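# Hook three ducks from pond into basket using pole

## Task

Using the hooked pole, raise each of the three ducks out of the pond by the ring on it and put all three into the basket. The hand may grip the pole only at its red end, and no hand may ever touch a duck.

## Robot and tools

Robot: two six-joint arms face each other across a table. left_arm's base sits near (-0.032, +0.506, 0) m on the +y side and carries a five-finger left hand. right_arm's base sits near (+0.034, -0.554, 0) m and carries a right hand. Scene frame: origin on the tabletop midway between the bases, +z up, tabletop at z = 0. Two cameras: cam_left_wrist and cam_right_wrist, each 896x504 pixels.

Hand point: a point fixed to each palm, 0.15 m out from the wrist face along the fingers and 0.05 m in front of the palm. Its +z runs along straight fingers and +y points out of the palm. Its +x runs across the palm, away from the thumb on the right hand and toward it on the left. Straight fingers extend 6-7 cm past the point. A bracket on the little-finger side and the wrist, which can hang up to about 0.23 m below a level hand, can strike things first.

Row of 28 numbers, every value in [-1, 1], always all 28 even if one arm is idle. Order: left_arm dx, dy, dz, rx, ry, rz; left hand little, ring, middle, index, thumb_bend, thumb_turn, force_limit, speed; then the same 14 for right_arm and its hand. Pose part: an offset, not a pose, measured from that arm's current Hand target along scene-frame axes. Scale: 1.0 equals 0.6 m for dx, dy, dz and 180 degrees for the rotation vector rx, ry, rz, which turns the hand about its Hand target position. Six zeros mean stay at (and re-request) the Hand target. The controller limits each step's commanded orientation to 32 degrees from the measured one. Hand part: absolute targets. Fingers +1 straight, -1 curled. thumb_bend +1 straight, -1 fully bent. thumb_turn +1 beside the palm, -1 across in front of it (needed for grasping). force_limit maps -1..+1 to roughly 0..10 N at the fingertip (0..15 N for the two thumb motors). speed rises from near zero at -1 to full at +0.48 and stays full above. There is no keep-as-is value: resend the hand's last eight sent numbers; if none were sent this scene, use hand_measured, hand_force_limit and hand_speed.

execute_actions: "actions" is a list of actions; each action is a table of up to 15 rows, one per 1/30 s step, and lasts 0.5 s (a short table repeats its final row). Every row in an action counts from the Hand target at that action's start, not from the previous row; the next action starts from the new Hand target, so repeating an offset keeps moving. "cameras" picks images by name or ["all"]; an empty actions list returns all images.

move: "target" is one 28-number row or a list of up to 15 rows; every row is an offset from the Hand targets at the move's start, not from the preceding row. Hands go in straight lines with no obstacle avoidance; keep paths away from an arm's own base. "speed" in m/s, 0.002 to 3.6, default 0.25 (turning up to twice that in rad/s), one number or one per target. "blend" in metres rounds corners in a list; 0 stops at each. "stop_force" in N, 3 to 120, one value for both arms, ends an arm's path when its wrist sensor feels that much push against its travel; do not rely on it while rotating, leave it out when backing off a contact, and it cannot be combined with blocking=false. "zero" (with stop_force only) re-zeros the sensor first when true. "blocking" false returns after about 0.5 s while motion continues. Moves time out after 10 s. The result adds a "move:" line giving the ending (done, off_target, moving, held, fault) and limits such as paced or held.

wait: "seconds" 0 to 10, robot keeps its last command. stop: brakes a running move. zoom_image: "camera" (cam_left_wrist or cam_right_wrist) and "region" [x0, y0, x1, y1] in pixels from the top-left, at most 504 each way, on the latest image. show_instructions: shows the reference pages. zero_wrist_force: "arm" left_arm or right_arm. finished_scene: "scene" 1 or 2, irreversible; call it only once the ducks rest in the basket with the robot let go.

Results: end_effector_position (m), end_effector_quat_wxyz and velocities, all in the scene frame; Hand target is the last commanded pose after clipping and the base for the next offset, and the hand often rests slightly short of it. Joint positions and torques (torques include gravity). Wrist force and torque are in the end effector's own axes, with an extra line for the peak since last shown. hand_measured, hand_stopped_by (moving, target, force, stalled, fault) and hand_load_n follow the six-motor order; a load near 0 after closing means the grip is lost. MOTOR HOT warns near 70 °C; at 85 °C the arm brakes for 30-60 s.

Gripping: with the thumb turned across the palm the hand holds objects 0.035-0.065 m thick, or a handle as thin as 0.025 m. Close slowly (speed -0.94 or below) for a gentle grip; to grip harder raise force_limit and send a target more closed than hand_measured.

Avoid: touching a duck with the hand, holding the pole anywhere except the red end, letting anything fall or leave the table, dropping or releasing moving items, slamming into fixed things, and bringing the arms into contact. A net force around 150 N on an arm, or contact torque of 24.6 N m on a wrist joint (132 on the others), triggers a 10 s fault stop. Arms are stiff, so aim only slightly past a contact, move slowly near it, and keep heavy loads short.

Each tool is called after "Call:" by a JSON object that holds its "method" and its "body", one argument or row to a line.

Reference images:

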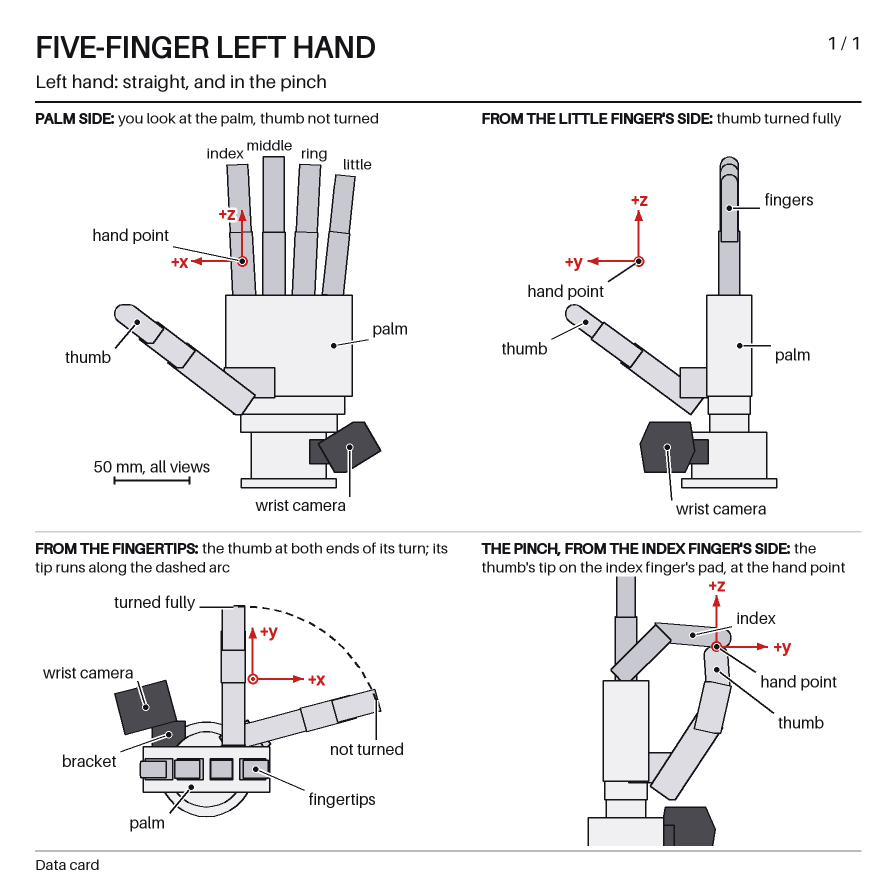

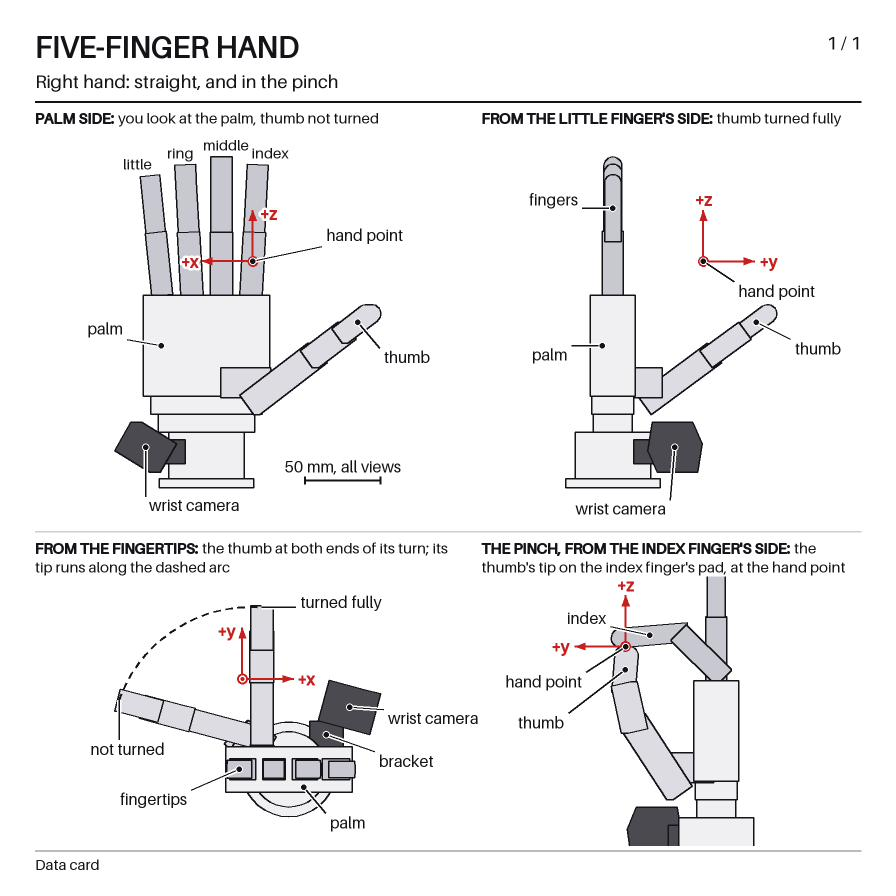

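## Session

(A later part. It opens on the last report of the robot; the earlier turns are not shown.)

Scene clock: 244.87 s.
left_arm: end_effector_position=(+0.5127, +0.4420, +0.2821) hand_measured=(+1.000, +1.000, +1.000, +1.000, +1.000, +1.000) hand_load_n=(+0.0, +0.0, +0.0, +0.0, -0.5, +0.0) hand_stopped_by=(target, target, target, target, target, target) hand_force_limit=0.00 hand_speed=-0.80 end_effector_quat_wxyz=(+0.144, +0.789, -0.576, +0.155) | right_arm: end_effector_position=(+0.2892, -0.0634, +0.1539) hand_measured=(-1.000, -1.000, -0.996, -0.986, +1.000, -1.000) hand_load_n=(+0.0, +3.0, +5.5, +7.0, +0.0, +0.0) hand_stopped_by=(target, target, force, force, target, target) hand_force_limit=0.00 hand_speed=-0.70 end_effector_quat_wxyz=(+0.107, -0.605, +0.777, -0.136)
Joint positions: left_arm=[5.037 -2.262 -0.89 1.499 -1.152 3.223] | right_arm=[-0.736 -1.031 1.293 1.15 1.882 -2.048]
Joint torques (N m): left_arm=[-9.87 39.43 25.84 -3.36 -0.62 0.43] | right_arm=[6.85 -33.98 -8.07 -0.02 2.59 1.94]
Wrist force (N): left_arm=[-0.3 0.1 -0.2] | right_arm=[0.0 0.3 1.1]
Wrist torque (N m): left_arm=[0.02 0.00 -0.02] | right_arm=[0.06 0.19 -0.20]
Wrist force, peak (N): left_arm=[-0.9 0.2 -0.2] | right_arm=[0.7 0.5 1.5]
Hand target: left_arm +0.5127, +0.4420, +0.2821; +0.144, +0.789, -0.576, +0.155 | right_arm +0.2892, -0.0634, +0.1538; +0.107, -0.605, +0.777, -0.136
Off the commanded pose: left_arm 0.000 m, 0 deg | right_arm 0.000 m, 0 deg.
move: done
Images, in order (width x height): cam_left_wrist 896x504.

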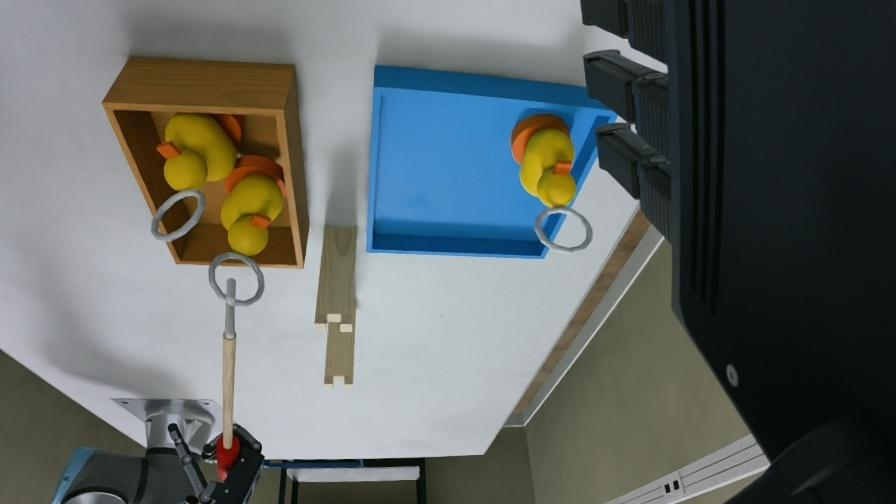

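Call:
{"method": "move", "body": {
  "target": [0,0,0,0,0,0,1,1,1,1,1,1,0,-0.8,-0.003,-0.005,-0.0667,0,0,0,-1,-1,-1,-1,1,-1,0,-0.7],
  "speed": 0.03,
  "cameras": ["cam_left_wrist"]
}}

Call:
{"method": "zoom_image", "body": {
  "camera": "cam_left_wrist",
  "region": [160, 100, 320, 320]
}}

Scene clock: 249.40 s.
left_arm: end_effector_position=(+0.5127, +0.4420, +0.2821) hand_measured=(+1.000, +1.000, +1.000, +1.000, +1.000, +1.000) hand_load_n=(+0.0, +0.0, +0.0, +0.0, -0.5, +0.0) hand_stopped_by=(target, target, target, target, target, target) hand_force_limit=0.00 hand_speed=-0.80 end_effector_quat_wxyz=(+0.144, +0.789, -0.576, +0.155) | right_arm: end_effector_position=(+0.2874, -0.0664, +0.1139) hand_measured=(-1.000, -1.000, -0.996, -0.986, +1.000, -1.000) hand_load_n=(+0.0, +3.0, +6.0, +6.5, +0.0, +0.0) hand_stopped_by=(target, target, force, force, target, target) hand_force_limit=0.00 hand_speed=-0.70 end_effector_quat_wxyz=(+0.107, -0.605, +0.777, -0.136)
Joint positions: left_arm=[5.037 -2.262 -0.89 1.499 -1.152 3.223] | right_arm=[-0.737 -1.01 1.366 1.055 1.882 -2.049]
Joint torques (N m): left_arm=[-9.55 39.84 26.1 -3.33 -0.65 0.28] | right_arm=[-7.43 -32.69 -7.77 0.25 -1.11 -1.99]
Wrist force (N): left_arm=[-0.2 -0.3 -0.5] | right_arm=[0.2 0.1 0.7]
Wrist torque (N m): left_arm=[-0.02 -0.02 0.00] | right_arm=[0.06 -0.03 0.00]
Wrist force, peak (N): left_arm=[-1.0 -0.1 -0.2] | right_arm=[0.5 0.2 1.5]
Hand target: left_arm +0.5127, +0.4420, +0.2821; +0.144, +0.789, -0.576, +0.155 | right_arm +0.2874, -0.0664, +0.1137; +0.107, -0.605, +0.777, -0.136
Off the commanded pose: left_arm 0.000 m, 0 deg | right_arm 0.000 m, 0 deg.
move: done
Images, in order (width x height): cam_left_wrist 896x504.

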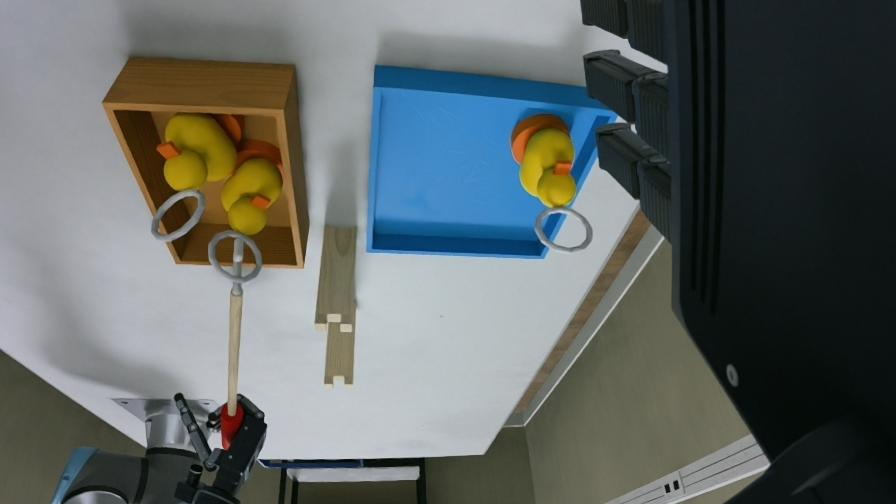

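Scaled by 2.291 from the camera's 896x504 image, which has a finer 1280x720 frame.

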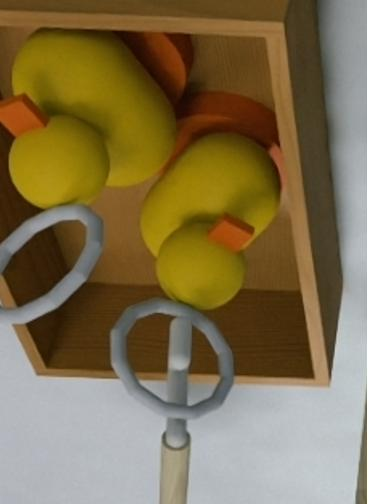

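Call:
{"method": "move", "body": {
  "target": [0,0,0,0,0,0,1,1,1,1,1,1,0,-0.8,-0.01,-0.0405,0,0,0,0,-1,-1,-1,-1,1,-1,0,-0.7],
  "speed": 0.03,
  "cameras": ["cam_left_wrist"]
}}

Call:
{"method": "zoom_image", "body": {
  "camera": "cam_left_wrist",
  "region": [160, 100, 320, 320]
}}

Scene clock: 252.27 s.
left_arm: end_effector_position=(+0.5127, +0.4420, +0.2821) hand_measured=(+1.000, +1.000, +1.000, +1.000, +1.000, +1.000) hand_load_n=(+0.0, +0.0, +0.0, +0.0, +0.0, +0.0) hand_stopped_by=(target, target, target, target, target, target) hand_force_limit=0.00 hand_speed=-0.80 end_effector_quat_wxyz=(+0.144, +0.789, -0.576, +0.155) | right_arm: end_effector_position=(+0.2814, -0.0906, +0.1137) hand_measured=(-1.000, -1.000, -0.996, -0.986, +1.000, -1.000) hand_load_n=(+0.0, +3.0, +5.5, +6.5, +0.0, +0.0) hand_stopped_by=(target, target, force, force, target, target) hand_force_limit=0.00 hand_speed=-0.70 end_effector_quat_wxyz=(+0.107, -0.605, +0.777, -0.136)
Joint positions: left_arm=[5.037 -2.262 -0.89 1.499 -1.152 3.223] | right_arm=[-0.76 -1.067 1.456 1.016 1.879 -2.073]
Joint torques (N m): left_arm=[-9.74 39.68 26.57 -3.26 -0.74 0.24] | right_arm=[-7.21 -42.57 -9.29 0.07 -1.42 -2.04]
Wrist force (N): left_arm=[-0.5 -0.3 -0.3] | right_arm=[0.2 -0.1 0.9]
Wrist torque (N m): left_arm=[-0.03 0.02 -0.03] | right_arm=[-0.01 -0.04 -0.03]
Wrist force, peak (N): left_arm=[-0.9 0.1 -0.4] | right_arm=[0.8 -0.1 0.8]
Hand target: left_arm +0.5127, +0.4420, +0.2821; +0.144, +0.789, -0.576, +0.155 | right_arm +0.2814, -0.0907, +0.1137; +0.107, -0.605, +0.777, -0.136
Off the commanded pose: left_arm 0.000 m, 0 deg | right_arm 0.000 m, 0 deg.
move: done
Images, in order (width x height): cam_left_wrist 896x504.

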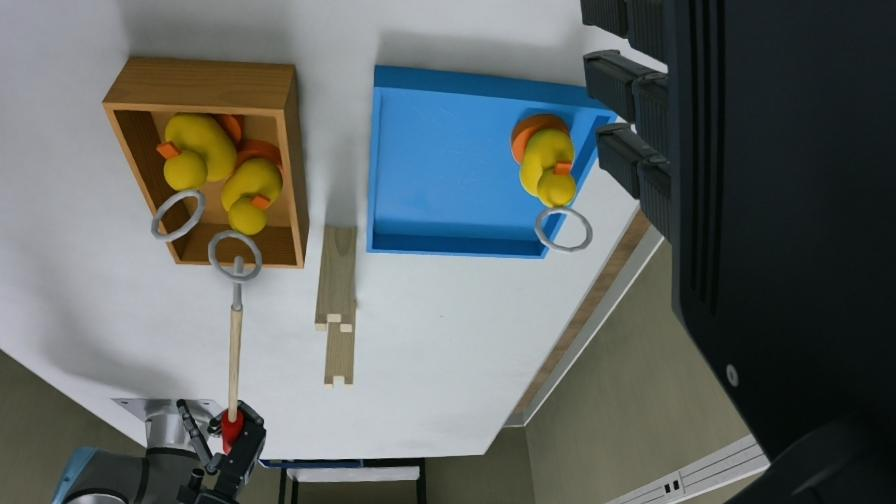

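Scaled by 2.291 from the camera's 896x504 image, which has a finer 1280x720 frame.

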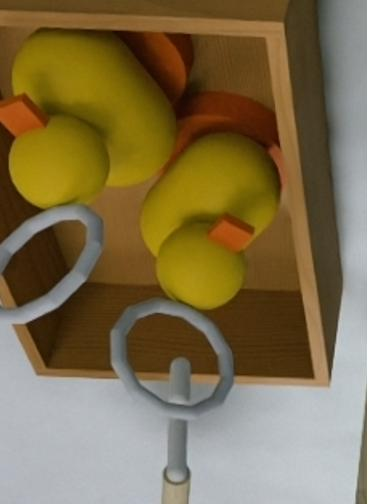

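Call:
{"method": "move", "body": {
  "target": [
    [0,0,0,0,0,0,1,1,1,1,1,1,0,-0.8,-0.0163,-0.0647,0,0,0,0,-1,-1,-1,-1,1,-1,0,-0.7],
    [0,0,0,0,0,0,1,1,1,1,1,1,0,-0.8,-0.0163,-0.0647,0.15,0,0,0,-1,-1,-1,-1,1,-1,0,-0.7],
    [0,0,0,0,0,0,1,1,1,1,1,1,0,-0.8,0.4177,0.0528,0.15,-0.0245,-0.0969,0,-1,-1,-1,-1,1,-1,0,-0.7],
    [0,0,0,0,0,0,1,1,1,1,1,1,0,-0.8,0.4177,0.0528,-0.018,-0.0245,-0.0969,0,-1,-1,-1,-1,1,-1,0,-0.7]
  ],
  "speed": [0.06, 0.15, 0.2, 0.12],
  "blend": [0.01, 0.03, 0.03, 0],
  "cameras": ["cam_left_wrist"]
}}

Call:
{"method": "zoom_image", "body": {
  "camera": "cam_left_wrist",
  "region": [490, 180, 630, 320]
}}

Scene clock: 263.67 s.
left_arm: end_effector_position=(+0.5127, +0.4420, +0.2821) hand_measured=(+1.000, +1.000, +1.000, +1.000, +1.000, +1.000) hand_load_n=(+0.0, +0.0, +0.0, +0.0, +0.0, +0.0) hand_stopped_by=(target, target, target, target, target, target) hand_force_limit=0.00 hand_speed=-0.80 end_effector_quat_wxyz=(+0.144, +0.789, -0.576, +0.155) | right_arm: end_effector_position=(+0.5320, -0.0590, +0.1031) hand_measured=(-1.000, -1.000, -0.996, -0.986, +1.000, -1.000) hand_load_n=(-0.5, +3.0, +5.5, +6.5, +0.0, +0.0) hand_stopped_by=(target, target, force, force, target, target) hand_force_limit=0.00 hand_speed=-0.70 end_effector_quat_wxyz=(+0.200, -0.581, +0.746, -0.256)
Joint positions: left_arm=[5.037 -2.262 -0.89 1.499 -1.152 3.223] | right_arm=[-0.918 -0.736 0.912 0.961 2.088 -2.322]
Joint torques (N m): left_arm=[-8.82 40.5 26.66 -3.2 -0.62 0.02] | right_arm=[-6.81 -43.4 -9.32 -0.32 -1.08 -2.04]
Wrist force (N): left_arm=[-0.4 0.2 -0.3] | right_arm=[-0.5 0.4 1.0]
Wrist torque (N m): left_arm=[0.05 0.00 -0.04] | right_arm=[0.12 0.06 -0.17]
Wrist force, peak (N): left_arm=[-0.8 0.0 -0.6] | right_arm=[-0.5 0.8 1.3]
Hand target: left_arm +0.5127, +0.4420, +0.2821; +0.144, +0.789, -0.576, +0.155 | right_arm +0.5320, -0.0590, +0.1029; +0.200, -0.581, +0.746, -0.256
Off the commanded pose: left_arm 0.000 m, 0 deg | right_arm 0.000 m, 0 deg.
move: done
Images, in order (width x height): cam_left_wrist 896x504.

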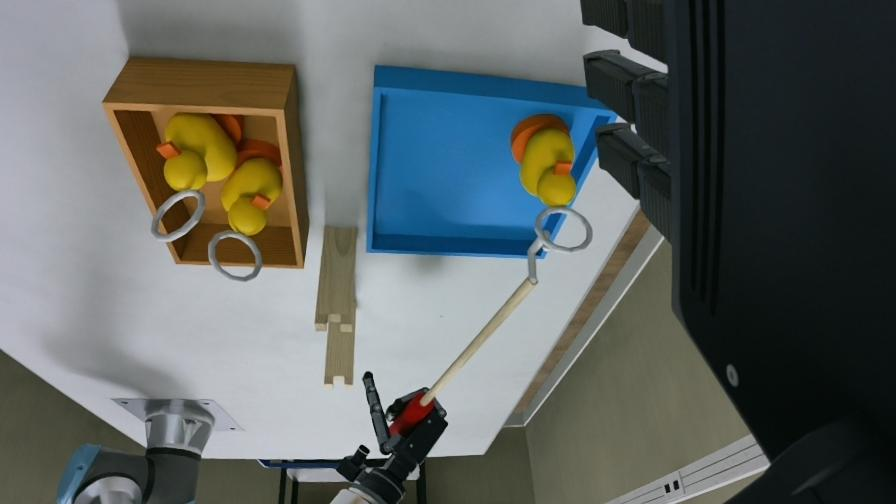

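Scaled by 3.600 from the camera's 896x504 image, which has a finer 1280x720 frame.

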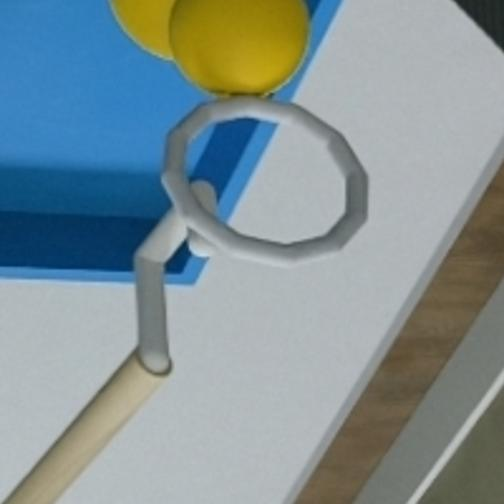

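Call:
{"method": "move", "body": {
  "target": [0,0,0,0,0,0,1,1,1,1,1,1,0,-0.8,0.014,0.029,0.0083,0,0,0,-1,-1,-1,-1,1,-1,0,-0.7],
  "speed": 0.04,
  "cameras": ["cam_left_wrist"]
}}

Call:
{"method": "zoom_image", "body": {
  "camera": "cam_left_wrist",
  "region": [520, 190, 600, 270]
}}

Scene clock: 270.00 s.
left_arm: end_effector_position=(+0.5127, +0.4420, +0.2821) hand_measured=(+1.000, +1.000, +1.000, +1.000, +1.000, +1.000) hand_load_n=(+0.5, +0.0, +0.0, -0.5, +0.0, +0.0) hand_stopped_by=(target, target, target, target, target, target) hand_force_limit=0.00 hand_speed=-0.80 end_effector_quat_wxyz=(+0.144, +0.789, -0.576, +0.155) | right_arm: end_effector_position=(+0.5404, -0.0416, +0.1079) hand_measured=(-1.000, -1.000, -0.996, -0.986, +1.000, -1.000) hand_load_n=(+0.0, +3.0, +6.0, +6.5, +0.0, +0.0) hand_stopped_by=(target, target, force, force, target, target) hand_force_limit=0.00 hand_speed=-0.70 end_effector_quat_wxyz=(+0.200, -0.581, +0.746, -0.256)
Joint positions: left_arm=[5.037 -2.262 -0.89 1.499 -1.152 3.223] | right_arm=[-0.906 -0.678 0.794 1.027 2.094 -2.309]
Joint torques (N m): left_arm=[-9.62 40.26 26.03 -3.24 -0.62 -0.07] | right_arm=[7.23 -44.17 -30.23 4.1 2.97 1.95]
Wrist force (N): left_arm=[-0.4 0.2 -0.4] | right_arm=[-0.2 0.2 0.9]
Wrist torque (N m): left_arm=[0.06 0.01 -0.03] | right_arm=[0.08 0.04 -0.25]
Wrist force, peak (N): left_arm=[-0.9 0.1 -0.7] | right_arm=[-0.8 0.7 1.1]
Hand target: left_arm +0.5127, +0.4420, +0.2821; +0.144, +0.789, -0.576, +0.155 | right_arm +0.5404, -0.0416, +0.1079; +0.200, -0.581, +0.746, -0.256
Off the commanded pose: left_arm 0.000 m, 0 deg | right_arm 0.000 m, 0 deg.
move: done
Images, in order (width x height): cam_left_wrist 896x504.

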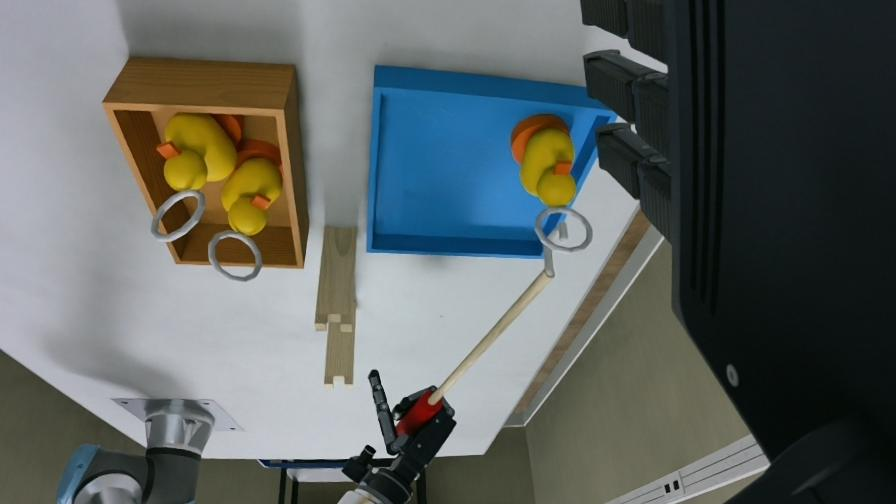

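Scaled by 6.300 from the camera's 896x504 image, which has a finer 1280x720 frame.

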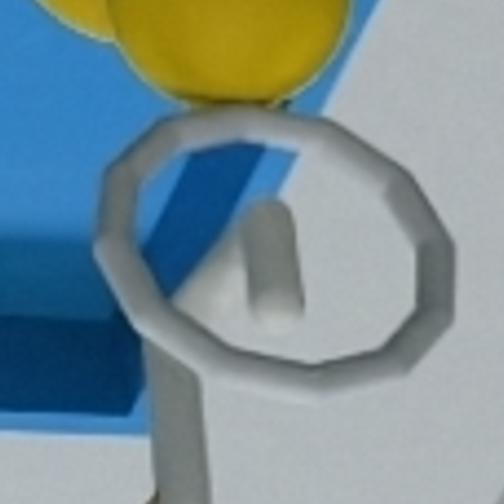

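Call:
{"method": "move", "body": {
  "target": [
    [0,0,0,0,0,0,1,1,1,1,1,1,0,-0.8,0.0065,0.0194,0,0,0,0,-1,-1,-1,-1,1,-1,0,-0.7],
    [0,0,0,0,0,0,1,1,1,1,1,1,0,-0.8,0.0065,0.0194,0.015,0,0,0,-1,-1,-1,-1,1,-1,0,-0.7]
  ],
  "speed": 0.03,
  "cameras": ["cam_left_wrist"]
}}

Call:
{"method": "zoom_image", "body": {
  "camera": "cam_left_wrist",
  "region": [520, 190, 600, 270]
}}

Scene clock: 274.00 s.
left_arm: end_effector_position=(+0.5127, +0.4420, +0.2821) hand_measured=(+1.000, +1.000, +1.000, +1.000, +1.000, +1.000) hand_load_n=(+0.0, -0.5, +0.0, +0.0, +0.0, +0.0) hand_stopped_by=(target, target, target, target, target, target) hand_force_limit=0.00 hand_speed=-0.80 end_effector_quat_wxyz=(+0.144, +0.789, -0.576, +0.155) | right_arm: end_effector_position=(+0.5443, -0.0300, +0.1168) hand_measured=(-1.000, -1.000, -0.996, -0.986, +1.000, -1.000) hand_load_n=(+0.0, +3.0, +5.5, +6.5, +0.0, +0.0) hand_stopped_by=(target, target, force, force, target, target) hand_force_limit=0.00 hand_speed=-0.70 end_effector_quat_wxyz=(+0.200, -0.581, +0.746, -0.256)
Joint positions: left_arm=[5.037 -2.262 -0.89 1.499 -1.152 3.223] | right_arm=[-0.896 -0.639 0.7 1.088 2.098 -2.298]
Joint torques (N m): left_arm=[-9.48 40.33 26.4 -3.23 -0.69 -0.09] | right_arm=[7.06 -58.01 -31.77 3.6 3.18 1.82]
Wrist force (N): left_arm=[-0.8 0.0 -0.3] | right_arm=[0.2 0.6 1.4]
Wrist torque (N m): left_arm=[0.01 0.06 -0.05] | right_arm=[0.10 -0.04 -0.19]
Wrist force, peak (N): left_arm=[-0.8 -0.3 -0.6] | right_arm=[0.1 0.9 1.4]
Hand target: left_arm +0.5127, +0.4420, +0.2821; +0.144, +0.789, -0.576, +0.155 | right_arm +0.5443, -0.0300, +0.1169; +0.200, -0.581, +0.746, -0.256
Off the commanded pose: left_arm 0.000 m, 0 deg | right_arm 0.000 m, 0 deg.
move: done
Images, in order (width x height): cam_left_wrist 896x504.

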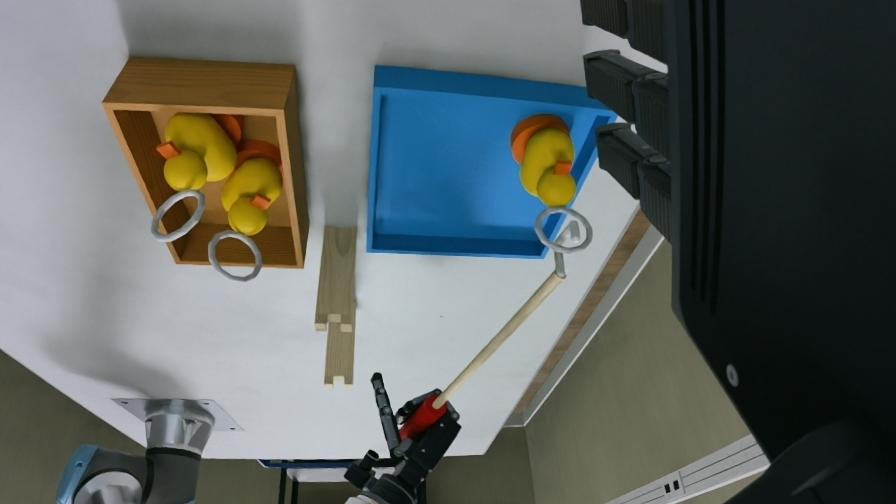

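Scaled by 6.300 from the camera's 896x504 image, which has a finer 1280x720 frame.

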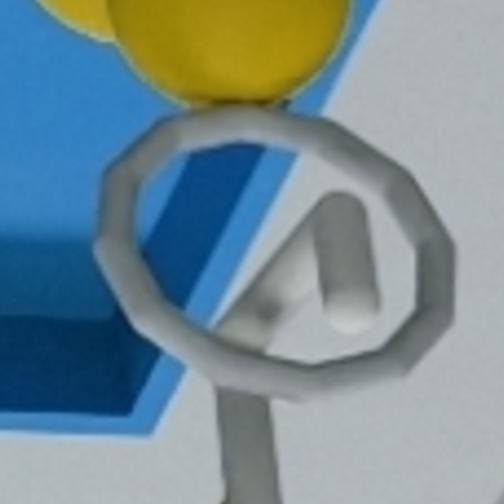

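Call:
{"method": "move", "body": {
  "target": [
    [0,0,0,0,0,0,1,1,1,1,1,1,0,-0.8,0.0005,0.0081,0,0,0,0,-1,-1,-1,-1,1,-1,0,-0.7],
    [0,0,0,0,0,0,1,1,1,1,1,1,0,-0.8,0.0005,0.0081,0.0133,0,0,0,-1,-1,-1,-1,1,-1,0,-0.7]
  ],
  "speed": 0.03,
  "cameras": ["cam_left_wrist"]
}}

Call:
{"method": "zoom_image", "body": {
  "camera": "cam_left_wrist",
  "region": [520, 190, 600, 270]
}}

Scene clock: 277.27 s.
left_arm: end_effector_position=(+0.5127, +0.4420, +0.2821) hand_measured=(+1.000, +1.000, +1.000, +1.000, +1.000, +1.000) hand_load_n=(+0.0, +0.0, +0.0, +0.0, +0.0, +0.0) hand_stopped_by=(target, target, target, target, target, target) hand_force_limit=0.00 hand_speed=-0.80 end_effector_quat_wxyz=(+0.144, +0.789, -0.576, +0.155) | right_arm: end_effector_position=(+0.5446, -0.0251, +0.1248) hand_measured=(-1.000, -1.000, -0.996, -0.986, +1.000, -1.000) hand_load_n=(+0.5, +3.5, +5.5, +6.5, +0.0, +0.0) hand_stopped_by=(target, target, force, force, target, target) hand_force_limit=0.00 hand_speed=-0.70 end_effector_quat_wxyz=(+0.200, -0.581, +0.746, -0.256)
Joint positions: left_arm=[5.037 -2.262 -0.89 1.499 -1.152 3.223] | right_arm=[-0.89 -0.624 0.653 1.123 2.1 -2.292]
Joint torques (N m): left_arm=[-9.11 40.31 26.35 -3.14 -0.62 -0.2] | right_arm=[6.82 -56.09 -30.36 3.93 2.96 1.93]
Wrist force (N): left_arm=[-0.6 -0.1 -0.3] | right_arm=[0.1 0.7 1.2]
Wrist torque (N m): left_arm=[-0.01 0.03 -0.03] | right_arm=[0.12 -0.02 -0.21]
Wrist force, peak (N): left_arm=[-0.8 0.1 -0.5] | right_arm=[0.1 0.7 1.5]
Hand target: left_arm +0.5127, +0.4420, +0.2821; +0.144, +0.789, -0.576, +0.155 | right_arm +0.5446, -0.0251, +0.1249; +0.200, -0.581, +0.746, -0.256
Off the commanded pose: left_arm 0.000 m, 0 deg | right_arm 0.000 m, 0 deg.
move: done
Images, in order (width x height): cam_left_wrist 896x504.

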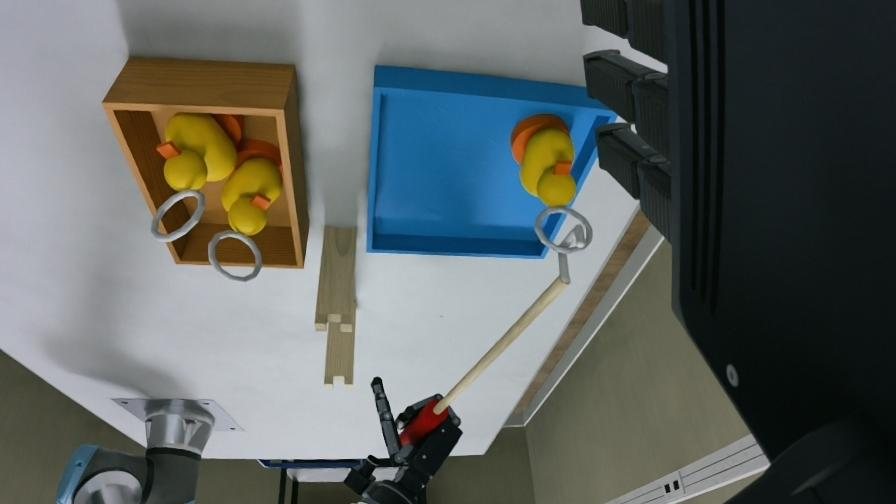

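Scaled by 6.300 from the camera's 896x504 image, which has a finer 1280x720 frame.

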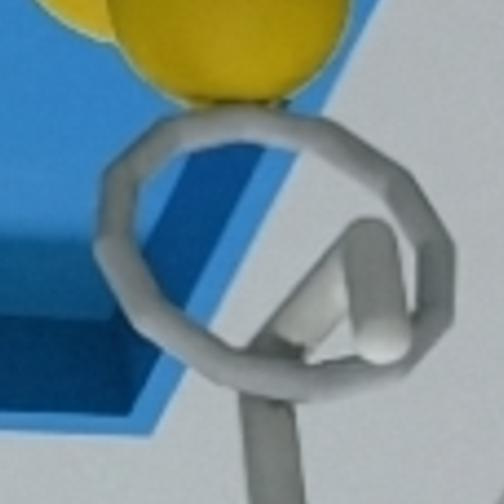

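Call:
{"method": "move", "body": {
  "target": [0,0,0,0,0,0,1,1,1,1,1,1,0,-0.8,-0.0067,0.002,0.033,0,0,0,-1,-1,-1,-1,1,-1,0,-0.7],
  "speed": 0.03,
  "cameras": ["cam_left_wrist"]
}}

Call:
{"method": "zoom_image", "body": {
  "camera": "cam_left_wrist",
  "region": [520, 190, 600, 270]
}}

Scene clock: 280.03 s.
left_arm: end_effector_position=(+0.5127, +0.4420, +0.2821) hand_measured=(+1.000, +1.000, +1.000, +1.000, +1.000, +1.000) hand_load_n=(+0.0, +0.0, +0.0, +0.0, +0.0, +0.0) hand_stopped_by=(target, target, target, target, target, target) hand_force_limit=0.00 hand_speed=-0.80 end_effector_quat_wxyz=(+0.144, +0.789, -0.576, +0.155) | right_arm: end_effector_position=(+0.5406, -0.0239, +0.1446) hand_measured=(-1.000, -1.000, -0.996, -0.986, +1.000, -1.000) hand_load_n=(+0.0, +3.0, +5.5, +7.0, +0.0, +0.0) hand_stopped_by=(target, target, force, force, target, target) hand_force_limit=0.00 hand_speed=-0.70 end_effector_quat_wxyz=(+0.200, -0.581, +0.746, -0.256)
Joint positions: left_arm=[5.037 -2.262 -0.89 1.499 -1.152 3.223] | right_arm=[-0.885 -0.63 0.614 1.171 2.102 -2.287]
Joint torques (N m): left_arm=[-9.64 40.51 26.31 -3.13 -0.68 -0.31] | right_arm=[7.05 -58.55 -31.6 3.64 3.01 1.95]
Wrist force (N): left_arm=[-0.3 0.0 -0.5] | right_arm=[0.1 0.8 1.6]
Wrist torque (N m): left_arm=[0.03 -0.02 -0.01] | right_arm=[0.07 0.13 -0.36]
Wrist force, peak (N): left_arm=[-0.8 -0.2 -0.5] | right_arm=[-0.1 1.1 1.9]
Hand target: left_arm +0.5127, +0.4420, +0.2821; +0.144, +0.789, -0.576, +0.155 | right_arm +0.5406, -0.0239, +0.1447; +0.200, -0.581, +0.746, -0.256
Off the commanded pose: left_arm 0.000 m, 0 deg | right_arm 0.000 m, 0 deg.
move: done
Images, in order (width x height): cam_left_wrist 896x504.

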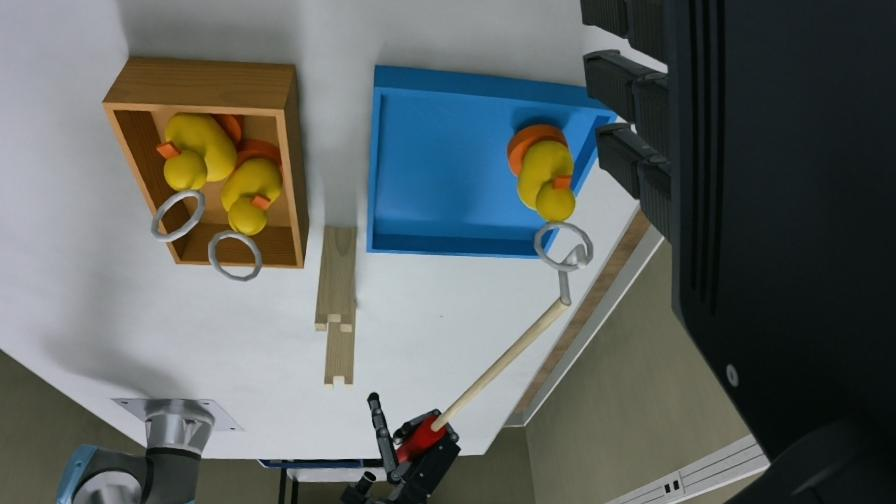

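Scaled by 6.300 from the camera's 896x504 image, which has a finer 1280x720 frame.

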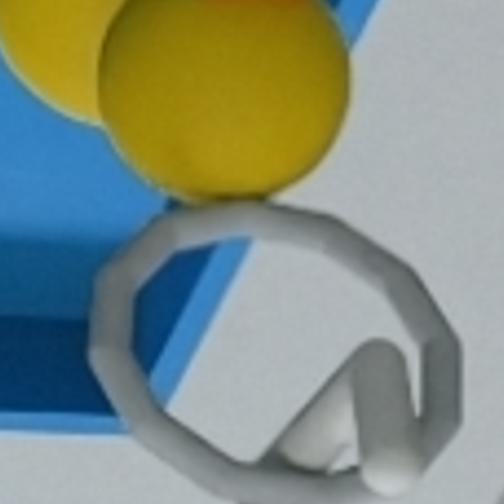

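Call:
{"method": "move", "body": {
  "target": [
    [0,0,0,0,0,0,1,1,1,1,1,1,0,-0.8,0,0,0.0755,0,0,0,-1,-1,-1,-1,1,-1,0,-0.7],
    [0,0,0,0,0,0,1,1,1,1,1,1,0,-0.8,-0.2,-0.0833,0.2422,0.0071,0.0496,0.0331,-1,-1,-1,-1,1,-1,0,-0.7],
    [0,0,0,0,0,0,1,1,1,1,1,1,0,-0.8,-0.3968,-0.1918,0.2422,0.01429,0.09916,0.06611,-1,-1,-1,-1,1,-1,0,-0.7]
  ],
  "speed": 0.09,
  "blend": 0.03,
  "cameras": ["cam_left_wrist"]
}}

Scene clock: 290.33 s.
left_arm: end_effector_position=(+0.5127, +0.4420, +0.2821) hand_measured=(+1.000, +1.000, +1.000, +1.000, +1.000, +1.000) hand_load_n=(+0.0, +0.0, +0.0, +0.0, +0.0, +0.0) hand_stopped_by=(target, target, target, target, target, target) hand_force_limit=0.00 hand_speed=-0.80 end_effector_quat_wxyz=(+0.144, +0.789, -0.576, +0.155) | right_arm: end_effector_position=(+0.3026, -0.1389, +0.2900) hand_measured=(-1.000, -1.000, -0.996, -0.986, +1.000, -1.000) hand_load_n=(+0.0, +3.0, +6.0, +7.0, +0.0, +0.0) hand_stopped_by=(target, target, force, force, target, target) hand_force_limit=0.00 hand_speed=-0.70 end_effector_quat_wxyz=(+0.121, -0.683, +0.710, -0.125)
Joint positions: left_arm=[5.037 -2.262 -0.89 1.499 -1.152 3.223] | right_arm=[-0.889 -1.243 1.226 1.328 1.806 -2.416]
Joint torques (N m): left_arm=[-9.6 40.6 26.15 -2.94 -0.63 -0.26] | right_arm=[-6.75 -36.85 -11.93 -0.12 -1.82 -1.87]
Wrist force (N): left_arm=[-0.4 0.2 -0.1] | right_arm=[0.1 0.3 1.3]
Wrist torque (N m): left_arm=[0.03 0.01 -0.03] | right_arm=[0.00 0.21 -0.14]
Wrist force, peak (N): left_arm=[-0.9 0.3 -0.5] | right_arm=[-0.3 1.6 2.0]
Hand target: left_arm +0.5127, +0.4420, +0.2821; +0.144, +0.789, -0.576, +0.155 | right_arm +0.3025, -0.1390, +0.2900; -0.120, +0.683, -0.710, +0.124
Off the commanded pose: left_arm 0.000 m, 0 deg | right_arm 0.000 m, 0 deg.
move: done; blend cut to 0.0227 m at target 1
Images, in order (width x height): cam_left_wrist 896x504.

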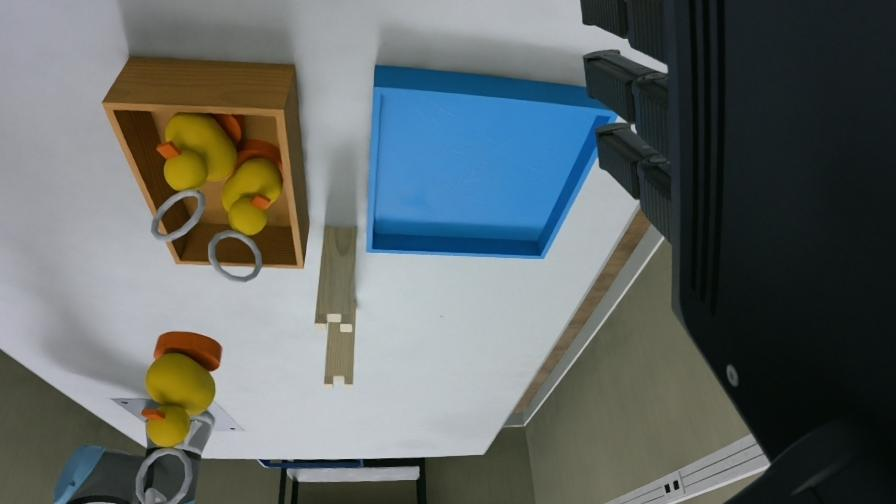

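Call:
{"method": "move", "body": {
  "target": [0,0,0,0,0,0,1,1,1,1,1,1,0,-0.8,0.0133,0.0333,-0.0667,0,0,0,-1,-1,-1,-1,1,-1,0,-0.7],
  "speed": 0.06,
  "cameras": ["cam_left_wrist"]
}}

Call:
{"method": "zoom_image", "body": {
  "camera": "cam_left_wrist",
  "region": [100, 100, 320, 420]
}}

Scene clock: 293.40 s.
left_arm: end_effector_position=(+0.5127, +0.4420, +0.2821) hand_measured=(+1.000, +1.000, +1.000, +1.000, +1.000, +1.000) hand_load_n=(+0.0, +0.0, +0.0, +0.0, +0.0, +0.0) hand_stopped_by=(target, target, target, target, target, target) hand_force_limit=0.00 hand_speed=-0.80 end_effector_quat_wxyz=(+0.144, +0.789, -0.576, +0.155) | right_arm: end_effector_position=(+0.3105, -0.1191, +0.2502) hand_measured=(-1.000, -1.000, -0.996, -0.986, +1.000, -1.000) hand_load_n=(+0.0, +2.5, +6.0, +7.0, +0.0, +0.0) hand_stopped_by=(target, target, force, force, target, target) hand_force_limit=0.00 hand_speed=-0.70 end_effector_quat_wxyz=(+0.120, -0.683, +0.710, -0.124)
Joint positions: left_arm=[5.037 -2.262 -0.89 1.499 -1.152 3.223] | right_arm=[-0.867 -1.185 1.25 1.252 1.812 -2.395]
Joint torques (N m): left_arm=[-8.87 40.9 25.59 -2.97 -0.7 -0.47] | right_arm=[6.73 -27.77 -10.3 0.2 2.47 1.8]
Wrist force (N): left_arm=[-0.2 0.3 -0.6] | right_arm=[-0.2 0.5 1.3]
Wrist torque (N m): left_arm=[0.07 -0.04 -0.03] | right_arm=[0.00 0.25 -0.27]
Wrist force, peak (N): left_arm=[-0.5 -0.1 -0.7] | right_arm=[-0.2 0.5 1.5]
Hand target: left_arm +0.5127, +0.4420, +0.2821; +0.144, +0.789, -0.576, +0.155 | right_arm +0.3105, -0.1190, +0.2500; -0.120, +0.683, -0.710, +0.124
Off the commanded pose: left_arm 0.000 m, 0 deg | right_arm 0.000 m, 0 deg.
move: done
Images, in order (width x height): cam_left_wrist 896x504.

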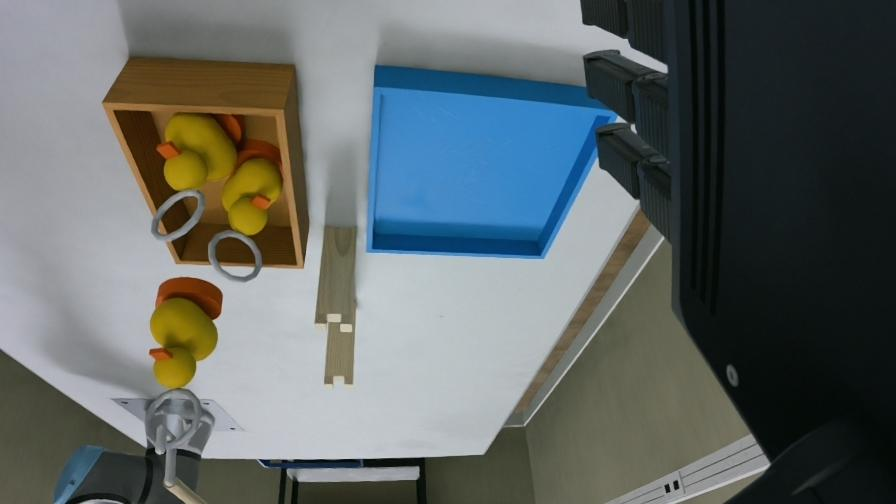

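Scaled by 1.575 from the camera's 896x504 image, which has a finer 1280x720 frame.

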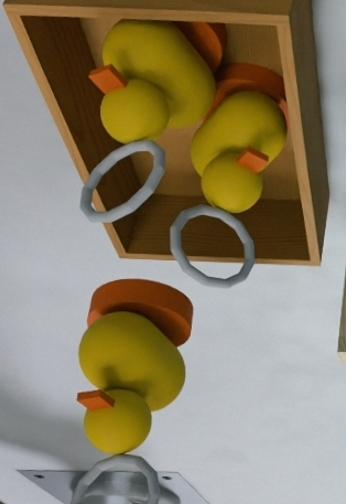

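Call:
{"method": "move", "body": {
  "target": [0,0,0,0,0,0,1,1,1,1,1,1,0,-0.8,0.0083,0.0,-0.1583,0,0,0,-1,-1,-1,-1,1,-1,0,-0.7],
  "speed": 0.06,
  "cameras": ["cam_left_wrist"]
}}

Call:
{"method": "zoom_image", "body": {
  "camera": "cam_left_wrist",
  "region": [100, 100, 320, 320]
}}

Scene clock: 296.80 s.
left_arm: end_effector_position=(+0.5127, +0.4420, +0.2821) hand_measured=(+1.000, +1.000, +1.000, +1.000, +1.000, +1.000) hand_load_n=(+0.0, +0.0, +0.0, +0.0, +0.0, +0.0) hand_stopped_by=(target, target, target, target, target, target) hand_force_limit=0.00 hand_speed=-0.80 end_effector_quat_wxyz=(+0.144, +0.789, -0.576, +0.155) | right_arm: end_effector_position=(+0.3155, -0.1190, +0.1552) hand_measured=(-1.000, -1.000, -0.996, -0.986, +1.000, -1.000) hand_load_n=(+0.0, +3.0, +6.0, +7.0, +0.0, +0.0) hand_stopped_by=(target, target, force, force, target, target) hand_force_limit=0.00 hand_speed=-0.70 end_effector_quat_wxyz=(+0.120, -0.683, +0.710, -0.124)
Joint positions: left_arm=[5.037 -2.262 -0.89 1.499 -1.152 3.223] | right_arm=[-0.875 -1.138 1.429 1.025 1.81 -2.402]
Joint torques (N m): left_arm=[-8.79 41.1 26.11 -2.94 -0.52 -0.51] | right_arm=[-6.98 -29.01 -8.48 -0.24 -1.66 -1.85]
Wrist force (N): left_arm=[-0.4 0.1 0.0] | right_arm=[0.3 0.4 1.7]
Wrist torque (N m): left_arm=[0.00 0.01 -0.03] | right_arm=[-0.04 0.17 -0.13]
Wrist force, peak (N): left_arm=[-1.0 -0.1 -0.3] | right_arm=[0.1 0.4 1.9]
Hand target: left_arm +0.5127, +0.4420, +0.2821; +0.144, +0.789, -0.576, +0.155 | right_arm +0.3155, -0.1190, +0.1550; -0.120, +0.683, -0.710, +0.124
Off the commanded pose: left_arm 0.000 m, 0 deg | right_arm 0.000 m, 0 deg.
move: done
Images, in order (width x height): cam_left_wrist 896x504.

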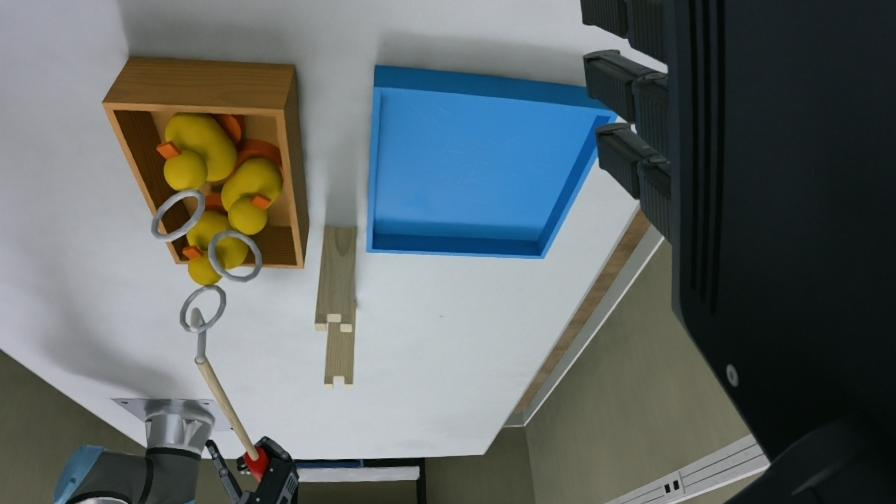

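Scaled by 2.291 from the camera's 896x504 image, which has a finer 1280x720 frame.

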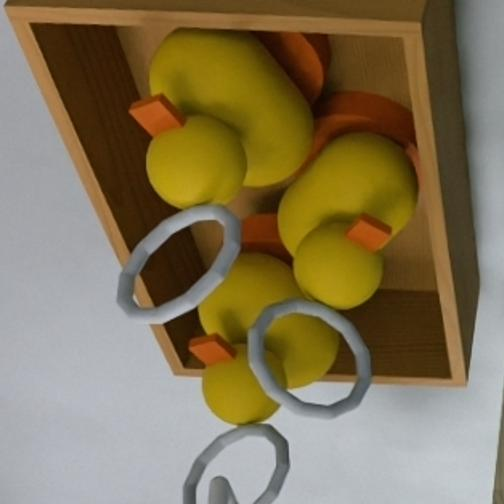

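Call:
{"method": "execute_actions", "body": {
  "actions": [],
  "cameras": ["cam_left_wrist"]
}}

Call:
{"method": "zoom_image", "body": {
  "camera": "cam_left_wrist",
  "region": [100, 120, 400, 400]
}}

Scene clock: 299.23 s.
left_arm: end_effector_position=(+0.5127, +0.4420, +0.2821) hand_measured=(+1.000, +1.000, +1.000, +1.000, +1.000, +1.000) hand_load_n=(+0.0, +0.0, +0.0, +0.0, +0.0, +0.0) hand_stopped_by=(target, target, target, target, target, target) hand_force_limit=0.00 hand_speed=-0.80 end_effector_quat_wxyz=(+0.144, +0.789, -0.576, +0.155) | right_arm: end_effector_position=(+0.3155, -0.1190, +0.1550) hand_measured=(-1.000, -1.000, -0.996, -0.986, +1.000, -1.000) hand_load_n=(+0.0, +3.0, +6.0, +7.0, +0.0, +0.0) hand_stopped_by=(target, target, force, force, target, target) hand_force_limit=0.00 hand_speed=-0.70 end_effector_quat_wxyz=(+0.120, -0.683, +0.710, -0.124)
Joint positions: left_arm=[5.037 -2.262 -0.89 1.499 -1.152 3.223] | right_arm=[-0.875 -1.138 1.429 1.025 1.81 -2.402]
Joint velocities: within noise
Joint torques (N m): left_arm=[-8.92 40.43 25.8 -2.89 -0.65 -0.58] | right_arm=[-6.64 -29.55 -8.7 -0.23 -1.66 -1.84]
Wrist force (N): left_arm=[-0.3 0.1 -0.1] | right_arm=[-0.2 0.2 1.4]
Wrist torque (N m): left_arm=[0.02 0.00 -0.02] | right_arm=[-0.04 0.24 -0.16]
Wrist force, peak (N): left_arm=[-0.8 -0.6 0.2] | right_arm=[0.1 0.4 1.8]
Hand target: left_arm +0.5127, +0.4420, +0.2821; +0.144, +0.789, -0.576, +0.155 | right_arm +0.3155, -0.1190, +0.1550; -0.120, +0.683, -0.710, +0.124
Off the commanded pose: left_arm 0.000 m, 0 deg | right_arm 0.000 m, 0 deg.
Images, in order (width x height): cam_left_wrist 896x504.

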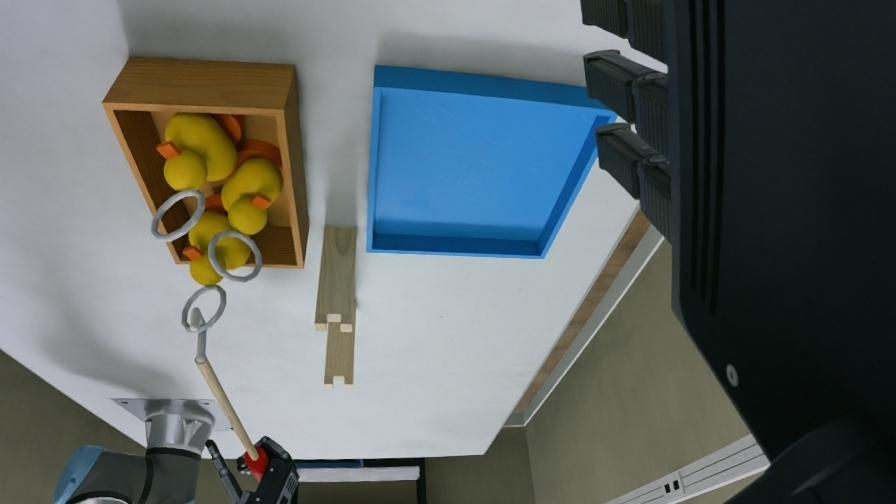

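Scaled by 1.680 from the camera's 896x504 image, which has a finer 1280x720 frame.

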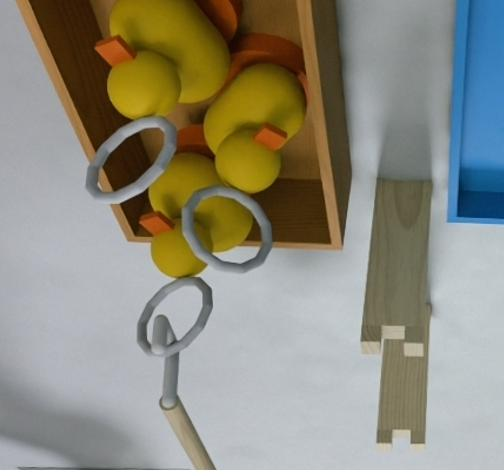

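Call:
{"method": "move", "body": {
  "target": [0,0,0,0,0,0,1,1,1,1,1,1,0,-0.8,0,0,-0.0333,0,0,0,-1,-1,-1,-1,1,-1,0,-0.7],
  "speed": 0.03,
  "cameras": ["cam_left_wrist"]
}}

Call:
{"method": "zoom_image", "body": {
  "camera": "cam_left_wrist",
  "region": [100, 120, 400, 400]
}}

Scene clock: 301.77 s.
left_arm: end_effector_position=(+0.5127, +0.4420, +0.2821) hand_measured=(+1.000, +1.000, +1.000, +1.000, +1.000, +1.000) hand_load_n=(+0.0, +0.0, +0.0, +0.0, +0.0, +0.0) hand_stopped_by=(target, target, target, target, target, target) hand_force_limit=0.00 hand_speed=-0.80 end_effector_quat_wxyz=(+0.144, +0.789, -0.576, +0.155) | right_arm: end_effector_position=(+0.3155, -0.1190, +0.1352) hand_measured=(-1.000, -1.000, -0.996, -0.986, +1.000, -1.000) hand_load_n=(+0.0, +3.0, +5.5, +7.0, -0.5, +0.0) hand_stopped_by=(target, target, force, force, target, target) hand_force_limit=0.00 hand_speed=-0.70 end_effector_quat_wxyz=(+0.120, -0.683, +0.710, -0.124)
Joint positions: left_arm=[5.037 -2.262 -0.89 1.499 -1.152 3.223] | right_arm=[-0.875 -1.124 1.46 0.978 1.81 -2.402]
Joint torques (N m): left_arm=[-8.69 40.99 25.9 -2.85 -0.58 -0.61] | right_arm=[-4.92 -31.48 -7.26 -0.46 -0.76 -0.98]
Wrist force (N): left_arm=[-0.3 -0.1 0.1] | right_arm=[0.0 0.1 1.6]
Wrist torque (N m): left_arm=[-0.02 0.01 -0.02] | right_arm=[-0.07 0.19 -0.17]
Wrist force, peak (N): left_arm=[-0.9 0.1 0.0] | right_arm=[0.1 0.7 1.8]
Hand target: left_arm +0.5127, +0.4420, +0.2821; +0.144, +0.789, -0.576, +0.155 | right_arm +0.3155, -0.1190, +0.1350; -0.120, +0.683, -0.710, +0.124
Off the commanded pose: left_arm 0.000 m, 0 deg | right_arm 0.000 m, 0 deg.
move: done
Images, in order (width x height): cam_left_wrist 896x504.

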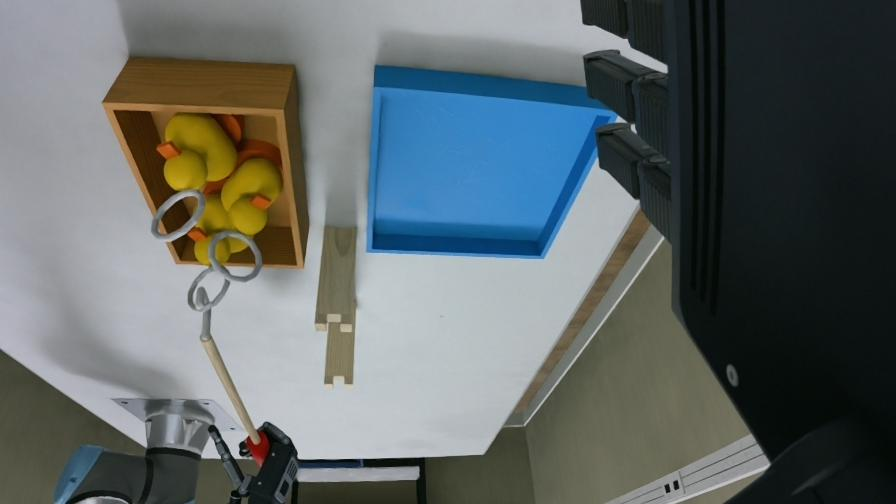

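Scaled by 1.680 from the camera's 896x504 image, which has a finer 1280x720 frame.

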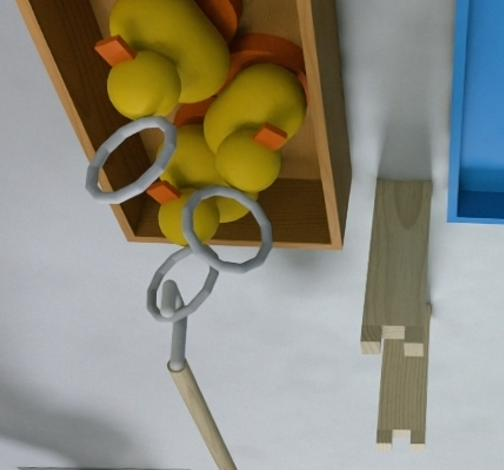

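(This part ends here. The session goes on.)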